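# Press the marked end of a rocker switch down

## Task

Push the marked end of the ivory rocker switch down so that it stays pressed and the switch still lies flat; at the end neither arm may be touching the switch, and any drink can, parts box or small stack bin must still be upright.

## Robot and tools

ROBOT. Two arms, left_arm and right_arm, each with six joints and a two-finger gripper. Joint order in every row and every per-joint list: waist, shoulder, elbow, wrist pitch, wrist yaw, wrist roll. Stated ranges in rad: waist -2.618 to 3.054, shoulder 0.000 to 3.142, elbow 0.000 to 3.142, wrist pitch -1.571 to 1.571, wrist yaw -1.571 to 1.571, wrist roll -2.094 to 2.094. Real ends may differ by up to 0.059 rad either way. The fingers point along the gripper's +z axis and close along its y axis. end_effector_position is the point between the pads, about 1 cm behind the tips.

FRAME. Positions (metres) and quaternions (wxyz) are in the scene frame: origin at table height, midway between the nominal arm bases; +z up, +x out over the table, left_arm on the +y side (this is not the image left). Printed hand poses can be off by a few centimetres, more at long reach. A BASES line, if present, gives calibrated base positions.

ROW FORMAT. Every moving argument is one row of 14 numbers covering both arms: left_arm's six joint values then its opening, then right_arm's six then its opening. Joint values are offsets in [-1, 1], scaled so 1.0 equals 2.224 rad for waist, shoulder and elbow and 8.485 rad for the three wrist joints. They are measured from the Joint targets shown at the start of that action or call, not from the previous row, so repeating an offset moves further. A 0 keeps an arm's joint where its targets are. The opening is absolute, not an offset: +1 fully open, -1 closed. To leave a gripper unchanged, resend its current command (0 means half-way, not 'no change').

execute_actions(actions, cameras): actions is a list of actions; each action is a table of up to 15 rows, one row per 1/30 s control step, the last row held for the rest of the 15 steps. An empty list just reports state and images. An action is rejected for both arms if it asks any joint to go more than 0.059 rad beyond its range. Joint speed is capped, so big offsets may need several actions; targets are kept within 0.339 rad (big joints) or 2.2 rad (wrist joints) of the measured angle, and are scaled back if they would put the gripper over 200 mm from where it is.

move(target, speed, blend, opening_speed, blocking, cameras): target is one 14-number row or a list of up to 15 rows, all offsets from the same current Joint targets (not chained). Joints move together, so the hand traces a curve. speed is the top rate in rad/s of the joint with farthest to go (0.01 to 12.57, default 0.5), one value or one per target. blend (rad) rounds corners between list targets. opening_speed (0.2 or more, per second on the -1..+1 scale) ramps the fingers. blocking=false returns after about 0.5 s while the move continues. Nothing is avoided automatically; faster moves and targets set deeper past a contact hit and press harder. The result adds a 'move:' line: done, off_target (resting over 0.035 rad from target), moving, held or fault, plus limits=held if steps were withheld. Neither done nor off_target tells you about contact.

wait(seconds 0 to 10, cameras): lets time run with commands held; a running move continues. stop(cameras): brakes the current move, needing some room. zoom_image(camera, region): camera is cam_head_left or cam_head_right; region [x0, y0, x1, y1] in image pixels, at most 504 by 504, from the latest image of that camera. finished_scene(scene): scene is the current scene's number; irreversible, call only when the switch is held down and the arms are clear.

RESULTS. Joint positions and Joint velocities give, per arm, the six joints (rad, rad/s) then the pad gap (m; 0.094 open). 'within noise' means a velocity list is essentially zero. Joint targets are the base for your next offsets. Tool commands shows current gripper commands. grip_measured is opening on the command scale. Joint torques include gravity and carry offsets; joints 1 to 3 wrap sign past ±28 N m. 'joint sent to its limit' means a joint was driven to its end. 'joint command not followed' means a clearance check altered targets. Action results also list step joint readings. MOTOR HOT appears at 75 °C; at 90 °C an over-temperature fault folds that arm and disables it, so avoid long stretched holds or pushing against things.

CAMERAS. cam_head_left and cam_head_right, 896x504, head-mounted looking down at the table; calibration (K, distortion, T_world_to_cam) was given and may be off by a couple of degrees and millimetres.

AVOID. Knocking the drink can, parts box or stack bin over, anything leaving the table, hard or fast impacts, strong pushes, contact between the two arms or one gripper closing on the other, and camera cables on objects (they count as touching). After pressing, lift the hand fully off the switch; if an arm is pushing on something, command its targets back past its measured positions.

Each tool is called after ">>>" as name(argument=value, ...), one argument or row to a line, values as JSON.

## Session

>>> execute_actions(
  actions=[],
)

Scene clock: 0.00 s.
left_arm: end_effector_position=(+0.4364, +0.2538, +0.1116) grip_measured=+1.000 end_effector_quat_wxyz=(+0.579, +0.028, +0.810, -0.084) | right_arm: end_effector_position=(+0.3944, -0.2769, +0.0830) grip_measured=+1.000 end_effector_quat_wxyz=(+0.563, +0.034, +0.826, +0.021)
Joint positions: left_arm=[0.065 1.514 0.411 0.774 0.215 -0.036 0.094] | right_arm=[-0.117 1.567 0.353 0.835 -0.132 0.026 0.094]
Joint velocities: within noise
Joint torques (N m): no reading
Heat: left arm: 24 °C; right arm: 29 °C.
Joint targets: left_arm=[0.065 1.504 0.421 0.784 0.216 -0.036] | right_arm=[-0.117 1.560 0.360 0.835 -0.133 0.026]
Tool commands: left_gripper/opening=+1.0 right_gripper/opening=+1.0

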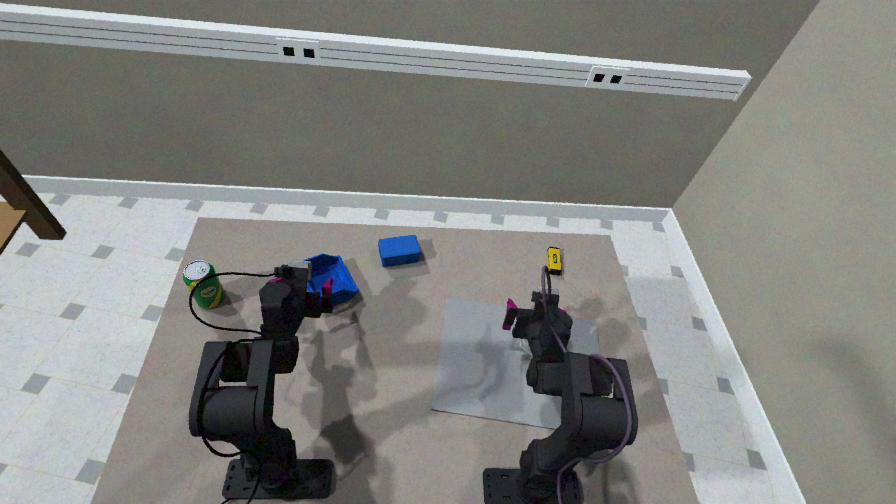

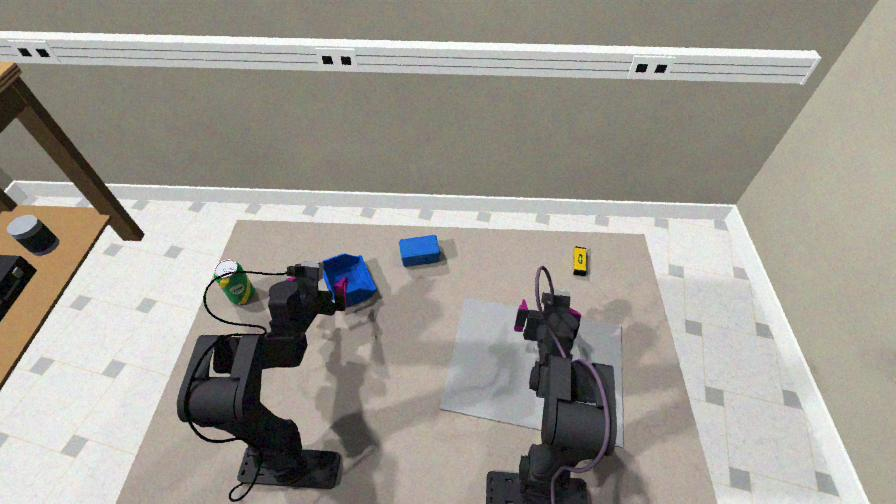

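>>> move(
  target=[0, 0, 0, 0, 0, 0, 1, -0.33723, -0.16187, 0.33273, -0.21626, 0.01567, -0.00306, -1],
  speed=1.5,
)

Scene clock: 5.50 s.
left_arm: end_effector_position=(+0.4364, +0.2538, +0.1116) grip_measured=+1.000 end_effector_quat_wxyz=(+0.579, +0.028, +0.810, -0.084) | right_arm: end_effector_position=(+0.1846, -0.4625, +0.1627) grip_measured=-0.997 end_effector_quat_wxyz=(+0.195, +0.422, +0.881, -0.087)
Joint positions: left_arm=[0.065 1.514 0.411 0.774 0.215 -0.036 0.094] | right_arm=[-0.863 1.216 1.064 -0.989 -0.011 0.004 0]
Joint torques (N m): left_arm=[-0.09 -5.34 7.34 2.27 0.09 -0.06] | right_arm=[-0.42 -3.77 10.21 1.01 0.12 -0.08]
Heat: left arm: 25 °C; right arm: 30 °C.
Joint targets: left_arm=[0.065 1.504 0.421 0.784 0.216 -0.036] | right_arm=[-0.867 1.200 1.100 -1.000 0.000 0.000]
move: off_target (right_arm); right_arm: the elbow is farthest, 0.036 rad from its target

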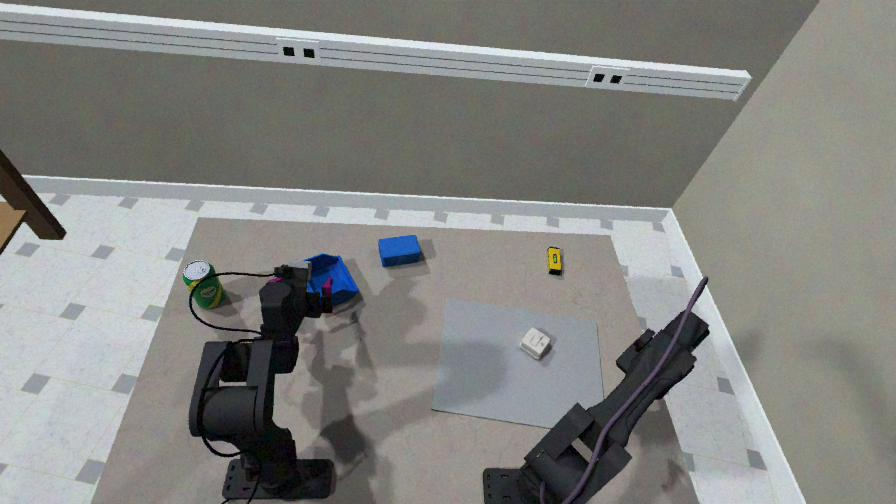

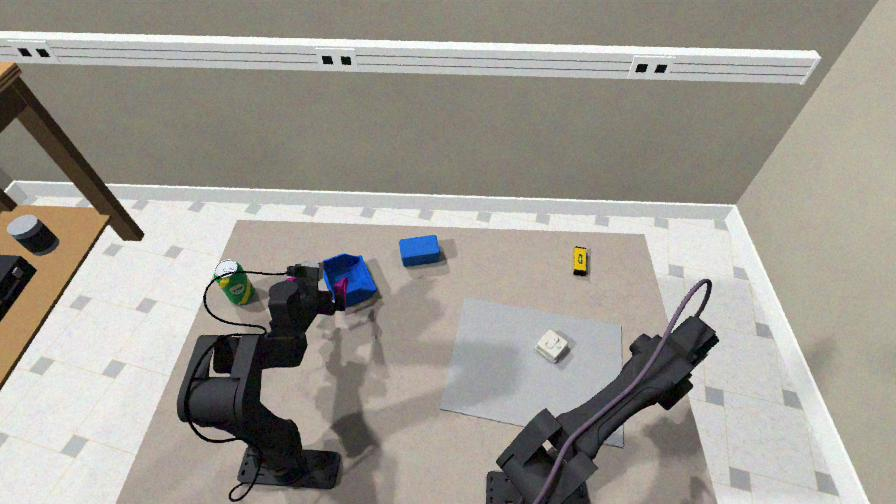

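>>> zoom_image(
  camera="cam_head_left",
  region=[510, 320, 560, 370],
)

>>> zoom_image(
  camera="cam_head_right",
  region=[527, 322, 577, 372],
)

Scaled by 10.080 from the camera's 896x504 image, which has a finer 1280x720 frame.

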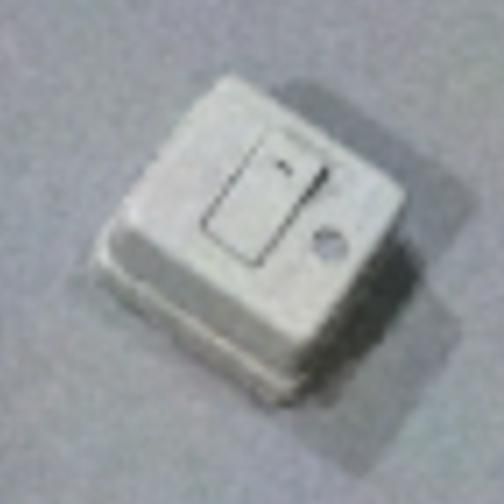

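Scaled by 10.080 from the camera's 896x504 image, which has a finer 1280x720 frame.

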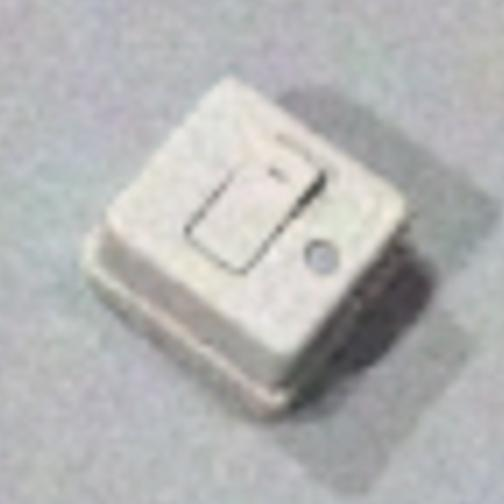

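>>> move(
  target=[
    [0, 0, 0, 0, 0, 0, 1, 0.31893, 0.28498, 0.12155, -0.01265, 0, 0, -1],
    [0, 0, 0, 0, 0, 0, 1, 0.31893, 0.31175, 0.06268, 0.0098, 0, 0, -1],
    [0, 0, 0, 0, 0, 0, 1, 0.31893, 0.28498, 0.12155, -0.01265, 0, 0, -1],
    [0, 0, 0, 0, 0, 0, 1, 0, 0, 0, 0, 0, 0, -1],
  ],
  speed=[1.3, 0.11, 0.4, 1.3],
  blend=[0, 0, 0.05, 0],
)

>>> zoom_image(
  camera="cam_head_left",
  region=[510, 320, 560, 370],
)

>>> zoom_image(
  camera="cam_head_right",
  region=[527, 322, 577, 372],
)

Scene clock: 18.63 s.
left_arm: end_effector_position=(+0.4364, +0.2538, +0.1116) grip_measured=+1.000 end_effector_quat_wxyz=(+0.579, +0.028, +0.810, -0.084) | right_arm: end_effector_position=(+0.1856, -0.4683, +0.1823) grip_measured=-0.997 end_effector_quat_wxyz=(+0.209, +0.421, +0.877, -0.102)
Joint positions: left_arm=[0.065 1.514 0.411 0.774 0.215 -0.036 0.094] | right_arm=[-0.864 1.209 1.122 -1.014 0.003 0.002 0]
Joint torques (N m): left_arm=[-0.08 -5.34 7.24 2.22 0.09 -0.05] | right_arm=[-0.32 -3.21 5.39 1.41 -0.04 -0.04]
Heat: left arm: 28 °C; right arm: 31 °C.
Joint targets: left_arm=[0.065 1.504 0.421 0.784 0.216 -0.036] | right_arm=[-0.867 1.200 1.100 -1.000 0.000 0.000]
move: done

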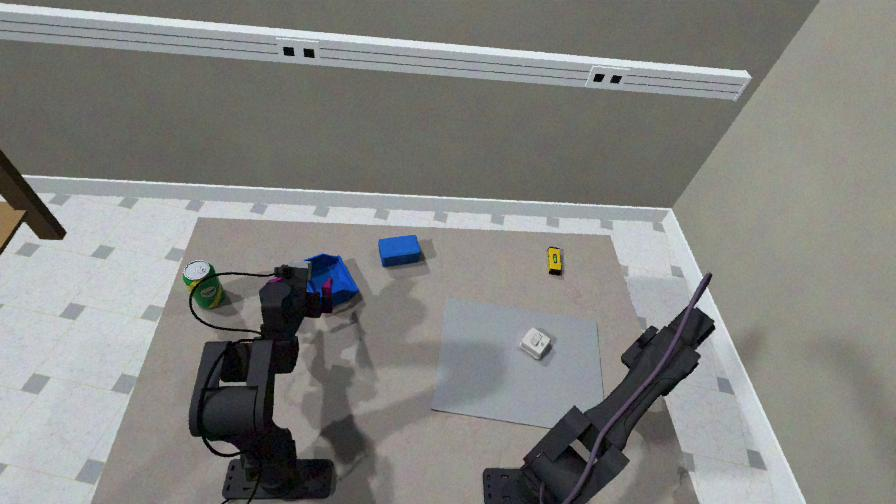

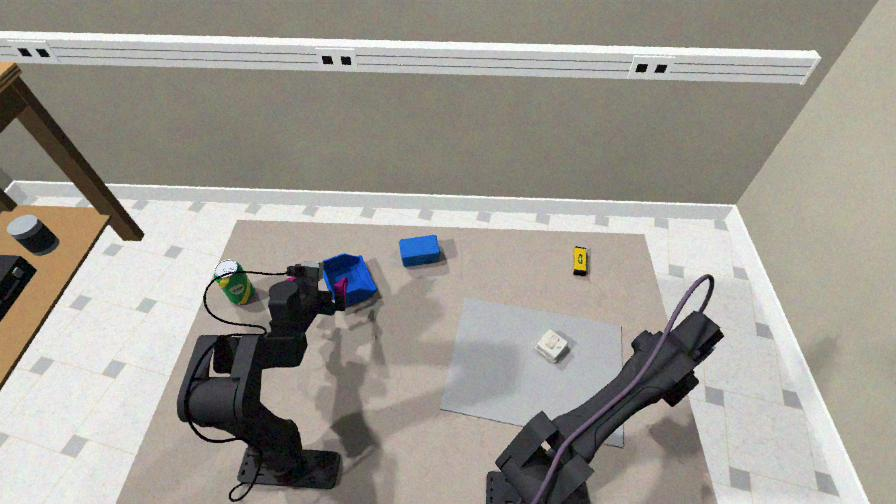

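Scaled by 10.080 from the camera's 896x504 image, which has a finer 1280x720 frame.

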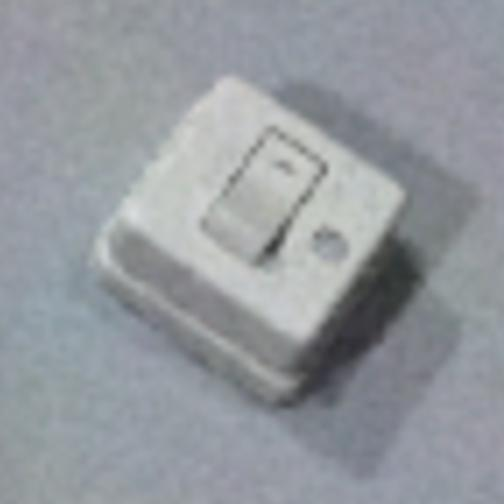

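Scaled by 10.080 from the camera's 896x504 image, which has a finer 1280x720 frame.

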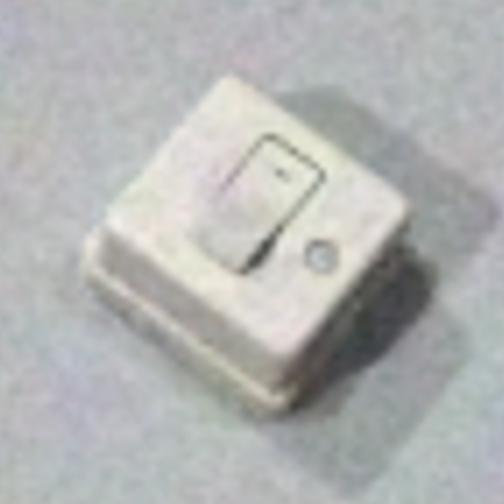

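>>> finished_scene(
  scene=2,
)

The scene is finished: the task was done.


## Next scene

The same job, from a new start.

>>> execute_actions(
  actions=[],
)

Scene clock: 0.00 s.
left_arm: end_effector_position=(+0.4252, +0.2846, +0.1121) grip_measured=+1.000 end_effector_quat_wxyz=(+0.604, -0.041, +0.796, +0.012) | right_arm: end_effector_position=(+0.4148, -0.2792, +0.1161) grip_measured=+1.000 end_effector_quat_wxyz=(+0.622, +0.064, +0.779, -0.053)
Joint positions: left_arm=[0.015 1.501 0.327 0.9 -0.072 -0.052 0.094] | right_arm=[-0.001 1.617 0.385 1.006 0.133 0.026 0.094]
Joint velocities: within noise
Joint torques (N m): no reading
Heat: left arm: 24 °C; right arm: 28 °C.
Joint targets: left_arm=[0.015 1.492 0.336 0.909 -0.072 -0.052] | right_arm=[-0.001 1.609 0.393 1.009 0.134 0.026]
Tool commands: left_gripper/opening=+1.0 right_gripper/opening=+1.0

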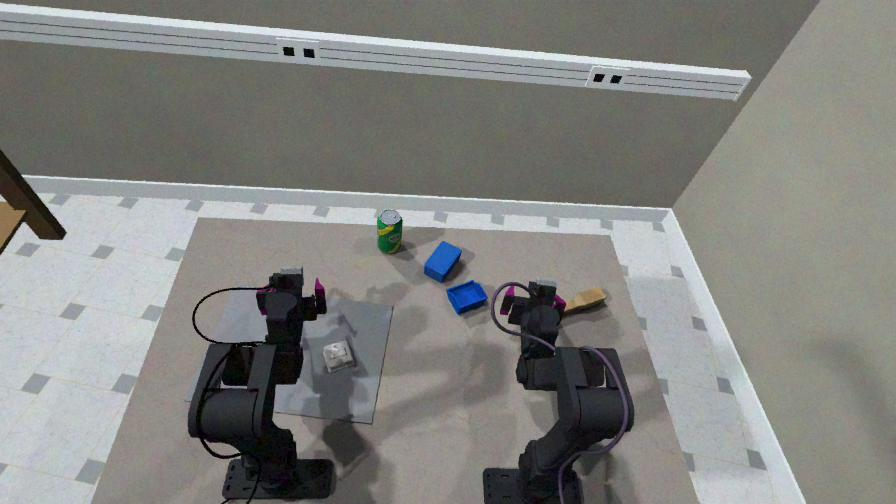

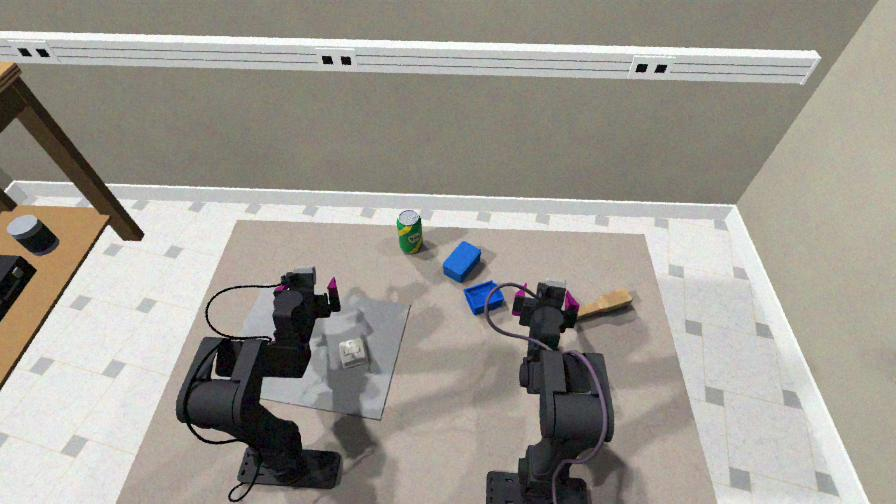

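>>> zoom_image(
  camera="cam_head_left",
  region=[313, 331, 363, 381],
)

>>> zoom_image(
  camera="cam_head_right",
  region=[327, 327, 377, 377],
)

Scaled by 10.080 from the camera's 896x504 image, which has a finer 1280x720 frame.

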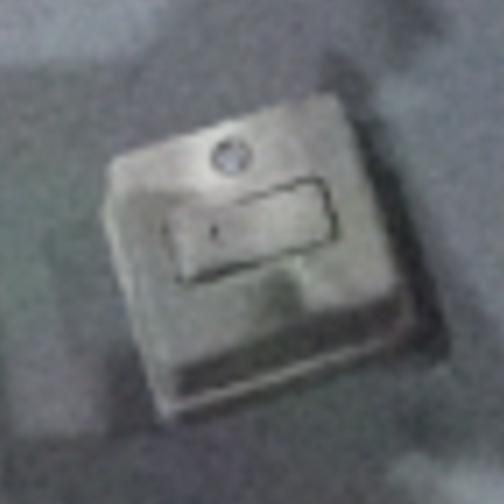

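Scaled by 10.080 from the camera's 896x504 image, which has a finer 1280x720 frame.

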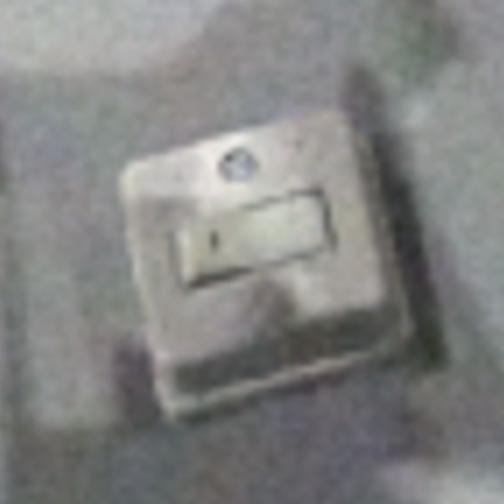

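>>> move(
  target=[
    [-0.02923, -0.08633, 0.29856, -0.17784, 0.00495, 0.00613, -1, 0, 0, 0, 0, 0, 0, 1],
    [-0.13609, 0.039, 0.33371, -0.23326, 0.00966, 0.00613, -1, 0, 0, 0, 0, 0, 0, 1],
    [-0.13609, 0.07108, 0.27172, -0.2086, 0.00966, 0.00613, -1, 0, 0, 0, 0, 0, 0, 1],
    [-0.13609, 0.039, 0.33371, -0.23326, 0.00966, 0.00613, -1, 0, 0, 0, 0, 0, 0, 1],
    [0.12815, -0.08633, 0.36601, -0.23677, 0.00966, 0.00613, -1, 0, 0, 0, 0, 0, 0, 1],
  ],
  speed=[1.6, 1.2, 0.11, 0.4, 1.3],
  blend=[0.1, 0, 0, 0.05, 0],
)

>>> zoom_image(
  camera="cam_head_left",
  region=[313, 331, 363, 381],
)

>>> zoom_image(
  camera="cam_head_right",
  region=[327, 327, 377, 377],
)

Scene clock: 16.63 s.
left_arm: end_effector_position=(+0.3003, +0.3473, +0.1491) grip_measured=-0.995 end_effector_quat_wxyz=(+0.143, -0.142, +0.979, +0.015) | right_arm: end_effector_position=(+0.4145, -0.2793, +0.1151) grip_measured=+1.000 end_effector_quat_wxyz=(+0.620, +0.064, +0.780, -0.054)
Joint positions: left_arm=[0.296 1.317 1.129 -1.095 0.008 -0.011 0] | right_arm=[-0.001 1.617 0.385 1.002 0.134 0.026 0.094]
Joint torques (N m): left_arm=[0.34 -5.07 9.31 0.99 0.04 0.06] | right_arm=[-0.02 -5.31 5.97 2.15 0.02 -0.02]
Heat: left arm: 25 °C; right arm: 31 °C.
Joint targets: left_arm=[0.300 1.300 1.150 -1.100 0.010 -0.001] | right_arm=[-0.001 1.609 0.393 1.009 0.134 0.026]
move: done

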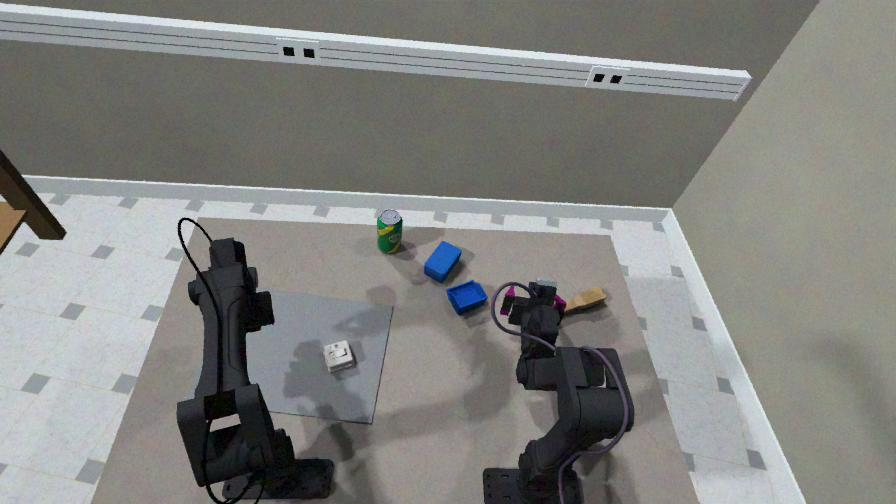

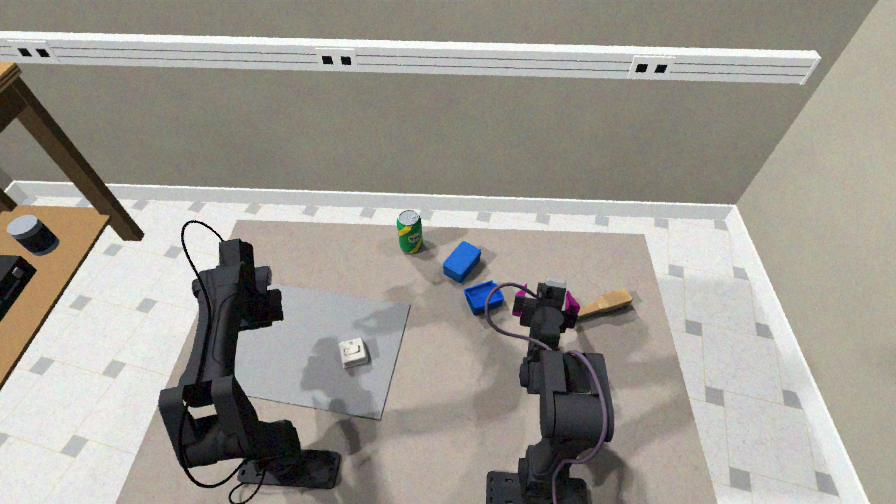

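Scaled by 10.080 from the camera's 896x504 image, which has a finer 1280x720 frame.

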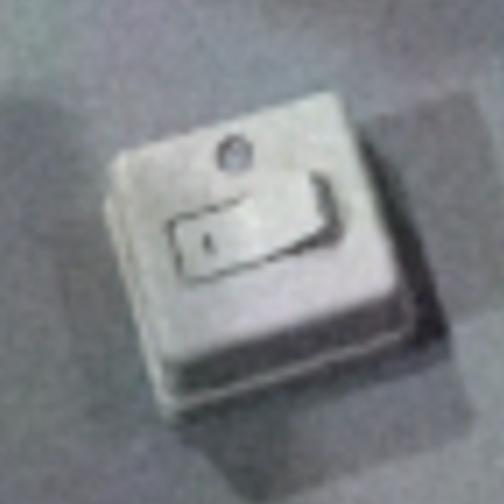

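Scaled by 10.080 from the camera's 896x504 image, which has a finer 1280x720 frame.

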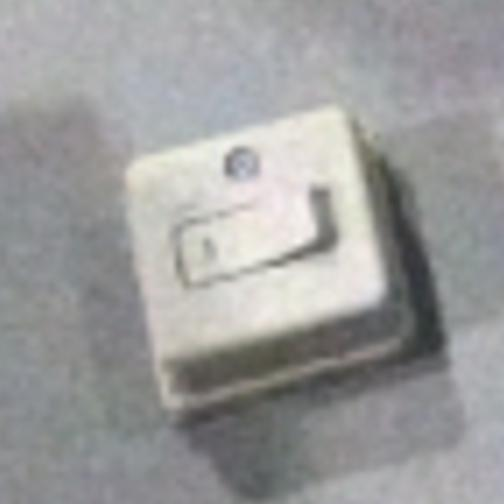

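The rocker has flipped: the marked end is down and flush, and the switch is lying flat with nothing touching it.

>>> finished_scene(
  scene=3,
)

The scene is finished: the task was done.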